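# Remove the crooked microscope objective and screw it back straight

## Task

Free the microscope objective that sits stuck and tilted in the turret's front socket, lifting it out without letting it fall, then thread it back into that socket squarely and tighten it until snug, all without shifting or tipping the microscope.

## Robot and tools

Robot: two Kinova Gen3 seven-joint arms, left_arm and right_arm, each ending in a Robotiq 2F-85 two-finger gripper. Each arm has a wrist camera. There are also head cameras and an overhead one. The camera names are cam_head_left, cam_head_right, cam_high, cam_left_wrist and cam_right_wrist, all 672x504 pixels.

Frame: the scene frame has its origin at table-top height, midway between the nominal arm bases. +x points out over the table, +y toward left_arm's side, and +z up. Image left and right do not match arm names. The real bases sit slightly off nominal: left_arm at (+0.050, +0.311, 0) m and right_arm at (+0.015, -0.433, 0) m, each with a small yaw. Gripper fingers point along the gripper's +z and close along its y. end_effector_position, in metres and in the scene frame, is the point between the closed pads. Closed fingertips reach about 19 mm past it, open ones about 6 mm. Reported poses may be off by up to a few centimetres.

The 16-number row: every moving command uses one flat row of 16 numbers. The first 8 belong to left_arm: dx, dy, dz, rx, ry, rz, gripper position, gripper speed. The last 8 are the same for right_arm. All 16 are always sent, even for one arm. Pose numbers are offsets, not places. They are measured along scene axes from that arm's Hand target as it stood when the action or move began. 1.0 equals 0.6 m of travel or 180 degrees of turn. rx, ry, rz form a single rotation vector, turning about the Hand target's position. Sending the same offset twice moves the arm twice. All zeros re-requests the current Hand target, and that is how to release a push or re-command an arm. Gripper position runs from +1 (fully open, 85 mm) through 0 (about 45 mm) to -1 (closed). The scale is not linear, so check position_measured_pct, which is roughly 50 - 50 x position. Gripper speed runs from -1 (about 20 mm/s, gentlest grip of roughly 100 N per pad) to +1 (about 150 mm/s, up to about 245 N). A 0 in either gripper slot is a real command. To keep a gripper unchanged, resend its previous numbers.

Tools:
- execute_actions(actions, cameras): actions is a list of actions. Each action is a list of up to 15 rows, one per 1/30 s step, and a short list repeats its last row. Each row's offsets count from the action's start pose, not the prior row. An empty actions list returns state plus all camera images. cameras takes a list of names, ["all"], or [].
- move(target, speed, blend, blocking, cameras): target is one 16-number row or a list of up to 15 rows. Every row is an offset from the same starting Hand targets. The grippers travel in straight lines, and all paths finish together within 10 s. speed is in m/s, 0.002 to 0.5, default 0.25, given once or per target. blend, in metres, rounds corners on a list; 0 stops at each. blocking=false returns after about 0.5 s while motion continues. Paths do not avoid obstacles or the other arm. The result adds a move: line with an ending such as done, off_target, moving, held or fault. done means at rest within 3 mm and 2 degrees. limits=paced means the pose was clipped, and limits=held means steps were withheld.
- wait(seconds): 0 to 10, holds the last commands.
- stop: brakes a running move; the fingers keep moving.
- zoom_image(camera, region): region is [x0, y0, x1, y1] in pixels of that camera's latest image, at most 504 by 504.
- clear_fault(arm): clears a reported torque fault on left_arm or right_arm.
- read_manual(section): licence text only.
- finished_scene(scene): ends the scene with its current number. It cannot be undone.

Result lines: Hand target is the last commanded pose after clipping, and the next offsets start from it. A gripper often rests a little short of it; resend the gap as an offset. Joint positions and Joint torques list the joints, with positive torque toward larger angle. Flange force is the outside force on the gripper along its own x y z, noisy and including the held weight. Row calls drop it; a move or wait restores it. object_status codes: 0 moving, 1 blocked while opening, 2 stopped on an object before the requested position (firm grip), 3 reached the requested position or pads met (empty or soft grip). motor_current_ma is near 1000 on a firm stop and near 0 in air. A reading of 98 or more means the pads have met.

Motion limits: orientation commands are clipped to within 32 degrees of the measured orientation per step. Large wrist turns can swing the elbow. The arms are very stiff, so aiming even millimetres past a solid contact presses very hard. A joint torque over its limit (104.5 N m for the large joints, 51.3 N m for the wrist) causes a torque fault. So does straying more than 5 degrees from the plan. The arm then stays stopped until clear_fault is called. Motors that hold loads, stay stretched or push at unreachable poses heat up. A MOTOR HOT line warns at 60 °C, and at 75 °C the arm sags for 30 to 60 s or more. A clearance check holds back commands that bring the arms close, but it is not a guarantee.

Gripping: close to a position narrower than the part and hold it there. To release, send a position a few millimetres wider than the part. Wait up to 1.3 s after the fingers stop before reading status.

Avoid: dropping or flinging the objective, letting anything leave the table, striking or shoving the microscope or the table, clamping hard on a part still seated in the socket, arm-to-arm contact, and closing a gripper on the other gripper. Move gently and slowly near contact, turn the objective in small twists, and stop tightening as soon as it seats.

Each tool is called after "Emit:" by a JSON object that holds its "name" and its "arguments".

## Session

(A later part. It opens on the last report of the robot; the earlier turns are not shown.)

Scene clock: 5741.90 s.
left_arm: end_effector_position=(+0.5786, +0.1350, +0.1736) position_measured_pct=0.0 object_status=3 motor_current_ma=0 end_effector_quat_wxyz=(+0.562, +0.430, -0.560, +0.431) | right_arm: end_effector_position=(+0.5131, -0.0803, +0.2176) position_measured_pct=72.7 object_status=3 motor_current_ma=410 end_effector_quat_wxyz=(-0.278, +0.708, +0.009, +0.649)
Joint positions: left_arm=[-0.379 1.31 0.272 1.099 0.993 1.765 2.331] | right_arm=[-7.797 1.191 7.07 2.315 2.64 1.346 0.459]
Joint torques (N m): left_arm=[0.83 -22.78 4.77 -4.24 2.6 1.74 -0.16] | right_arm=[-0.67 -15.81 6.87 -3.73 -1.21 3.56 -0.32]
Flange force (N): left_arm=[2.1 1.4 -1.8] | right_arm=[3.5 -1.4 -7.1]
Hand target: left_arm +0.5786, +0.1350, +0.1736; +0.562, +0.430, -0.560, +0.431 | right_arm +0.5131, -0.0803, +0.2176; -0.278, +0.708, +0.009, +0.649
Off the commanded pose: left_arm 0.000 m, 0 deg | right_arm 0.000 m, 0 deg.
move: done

Emit:
{"name": "move", "arguments": {"target": [[0,0,0,0,0,0,1,1,-0.00018,0.0003,0.00033,-0.0074,0.00198,-0.01158,-0.46,-1]], "speed": 0.03}}

Emit:
{"name": "move", "arguments": {"target": [[0,0,0,0,0,0,1,1,0,0,0,0,0,0,-0.24,-1]], "speed": 0.03, "cameras": ["cam_left_wrist","cam_right_wrist"]}}

Emit:
{"name": "zoom_image", "arguments": {"camera": "cam_right_wrist", "region": [256, 340, 384, 468]}}

Scene clock: 5759.93 s.
left_arm: end_effector_position=(+0.5786, +0.1350, +0.1736) position_measured_pct=0.0 object_status=3 motor_current_ma=0 end_effector_quat_wxyz=(+0.562, +0.430, -0.560, +0.431) | right_arm: end_effector_position=(+0.5130, -0.0801, +0.2179) position_measured_pct=72.7 object_status=3 motor_current_ma=410 end_effector_quat_wxyz=(-0.258, +0.713, +0.003, +0.652)
Joint positions: left_arm=[-0.379 1.31 0.272 1.099 0.993 1.765 2.331] | right_arm=[-7.83 1.174 7.077 2.303 2.605 1.27 0.504]
Joint torques (N m): left_arm=[0.75 -22.81 4.72 -4.27 2.63 1.73 -0.23] | right_arm=[-0.24 -15.01 6.81 -2.03 -1.31 2.79 0.08]
Flange force (N): left_arm=[2.1 1.2 -1.7] | right_arm=[3.4 -1.2 -3.9]
Hand target: left_arm +0.5786, +0.1350, +0.1736; +0.562, +0.430, -0.560, +0.431 | right_arm +0.5130, -0.0801, +0.2179; -0.258, +0.713, +0.003, +0.652
Off the commanded pose: left_arm 0.000 m, 0 deg | right_arm 0.000 m, 0 deg.
move: done

Scene clock: 5760.67 s.
left_arm: end_effector_position=(+0.5786, +0.1350, +0.1736) position_measured_pct=0.0 object_status=3 motor_current_ma=0 end_effector_quat_wxyz=(+0.562, +0.430, -0.560, +0.431) | right_arm: end_effector_position=(+0.5130, -0.0801, +0.2179) position_measured_pct=61.9 object_status=0 motor_current_ma=0 end_effector_quat_wxyz=(-0.258, +0.713, +0.003, +0.652)
Joint positions: left_arm=[-0.379 1.31 0.272 1.099 0.993 1.765 2.331] | right_arm=[-7.83 1.174 7.077 2.303 2.604 1.27 0.504]
Joint torques (N m): left_arm=[0.74 -22.78 4.73 -4.28 2.62 1.78 -0.2] | right_arm=[0.14 -15.09 6.98 -1.09 -1.64 2.77 -0.05]
Flange force (N): left_arm=[2.1 1.4 -1.6] | right_arm=[2.7 -2.7 -1.4]
Hand target: left_arm +0.5786, +0.1350, +0.1736; +0.562, +0.430, -0.560, +0.431 | right_arm +0.5130, -0.0801, +0.2179; -0.258, +0.713, +0.003, +0.652
Off the commanded pose: left_arm 0.000 m, 0 deg | right_arm 0.000 m, 0 deg.
move: done
Images, in order (width x height): cam_left_wrist 672x504, cam_right_wrist 672x504.

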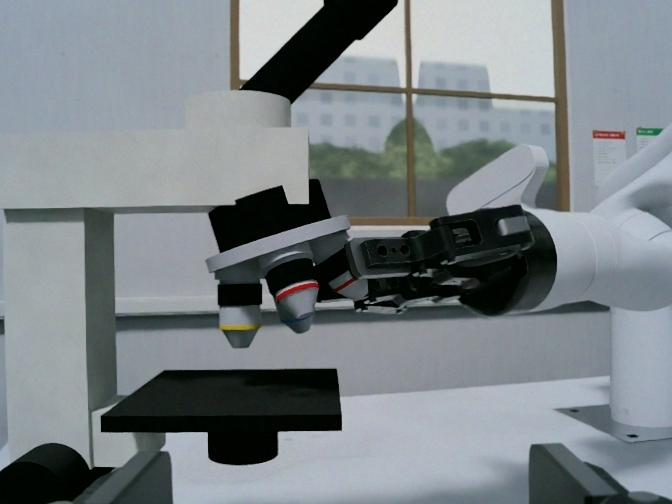

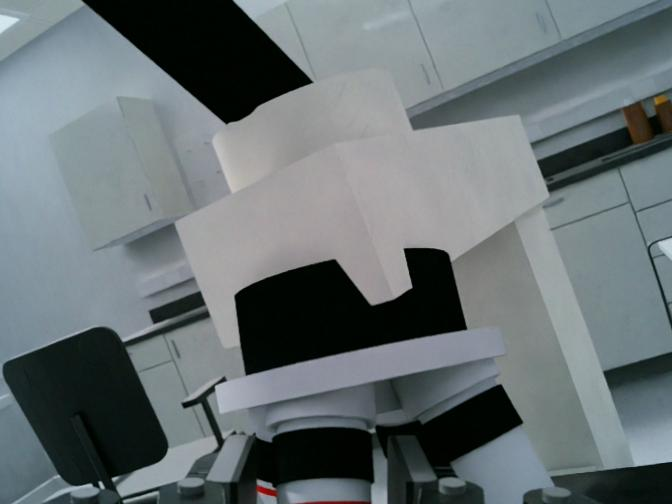

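Scaled by 3.938.

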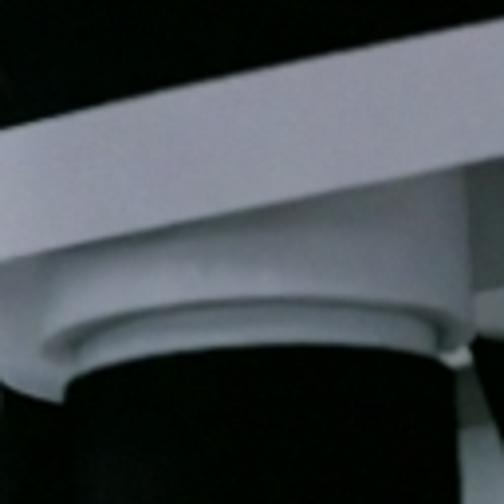

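Emit:
{"name": "move", "arguments": {"target": [[0,0,0,0,0,0,1,1,-0.0373,-0.0144,0.0012,0,0,0,-0.24,-1],[0,0,0,0,0,0,1,1,-0.14,-0.054,0.0044,0,0,0,-0.24,-1]], "speed": [0.05,0.12], "blend": [0.005,0], "cameras": ["cam_right_wrist","cam_head_right"]}}

Emit:
{"name": "zoom_image", "arguments": {"camera": "cam_right_wrist", "region": [200, 280, 500, 504]}}

Scene clock: 5775.47 s.
left_arm: end_effector_position=(+0.5786, +0.1350, +0.1736) position_measured_pct=0.0 object_status=3 motor_current_ma=0 end_effector_quat_wxyz=(+0.562, +0.430, -0.560, +0.431) | right_arm: end_effector_position=(+0.4290, -0.1125, +0.2205) position_measured_pct=61.9 object_status=3 motor_current_ma=0 end_effector_quat_wxyz=(-0.258, +0.713, +0.003, +0.652)
Joint positions: left_arm=[-0.379 1.31 0.272 1.099 0.993 1.765 2.331] | right_arm=[-7.981 1.2 6.996 2.542 2.445 1.401 0.409]
Joint torques (N m): left_arm=[0.79 -22.75 4.78 -4.32 2.62 1.69 -0.19] | right_arm=[0.2 -13.14 5.94 1.35 -1.91 2.57 0.02]
Flange force (N): left_arm=[2.2 1.7 -1.7] | right_arm=[2.6 -3.8 -1.1]
Hand target: left_arm +0.5786, +0.1350, +0.1736; +0.562, +0.430, -0.560, +0.431 | right_arm +0.4290, -0.1125, +0.2205; -0.258, +0.713, +0.003, +0.652
Off the commanded pose: left_arm 0.000 m, 0 deg | right_arm 0.000 m, 0 deg.
move: done
Images, in order (width x height): cam_head_right 672x504, cam_right_wrist 672x504.

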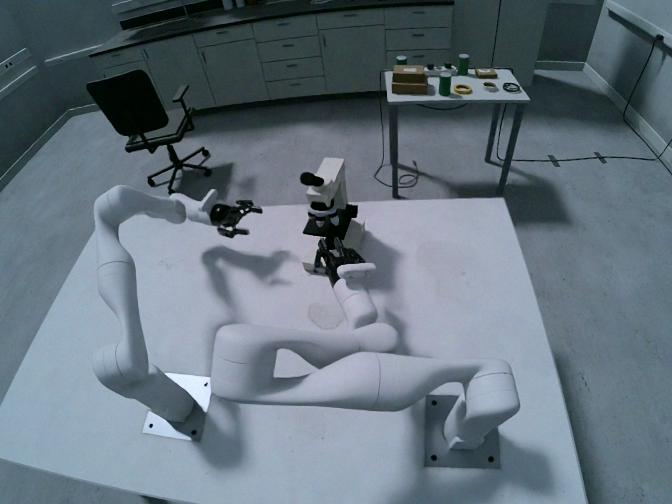

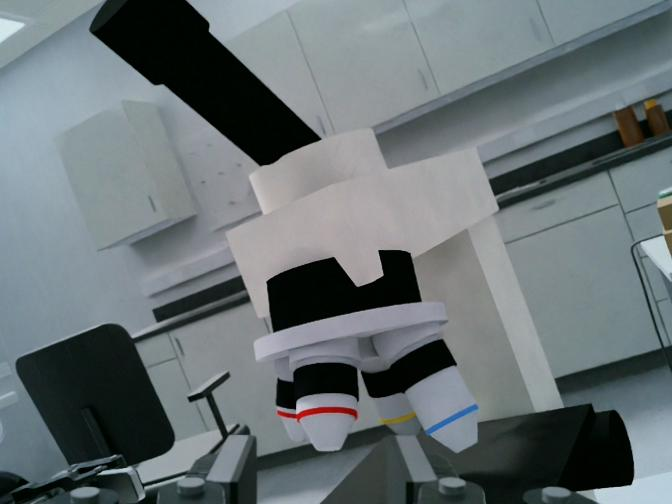

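Scaled by 1.680.

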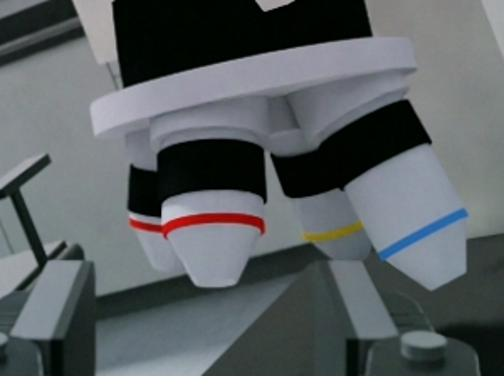

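Emit:
{"name": "finished_scene", "arguments": {"scene": 2}}

The scene is finished: the task was done.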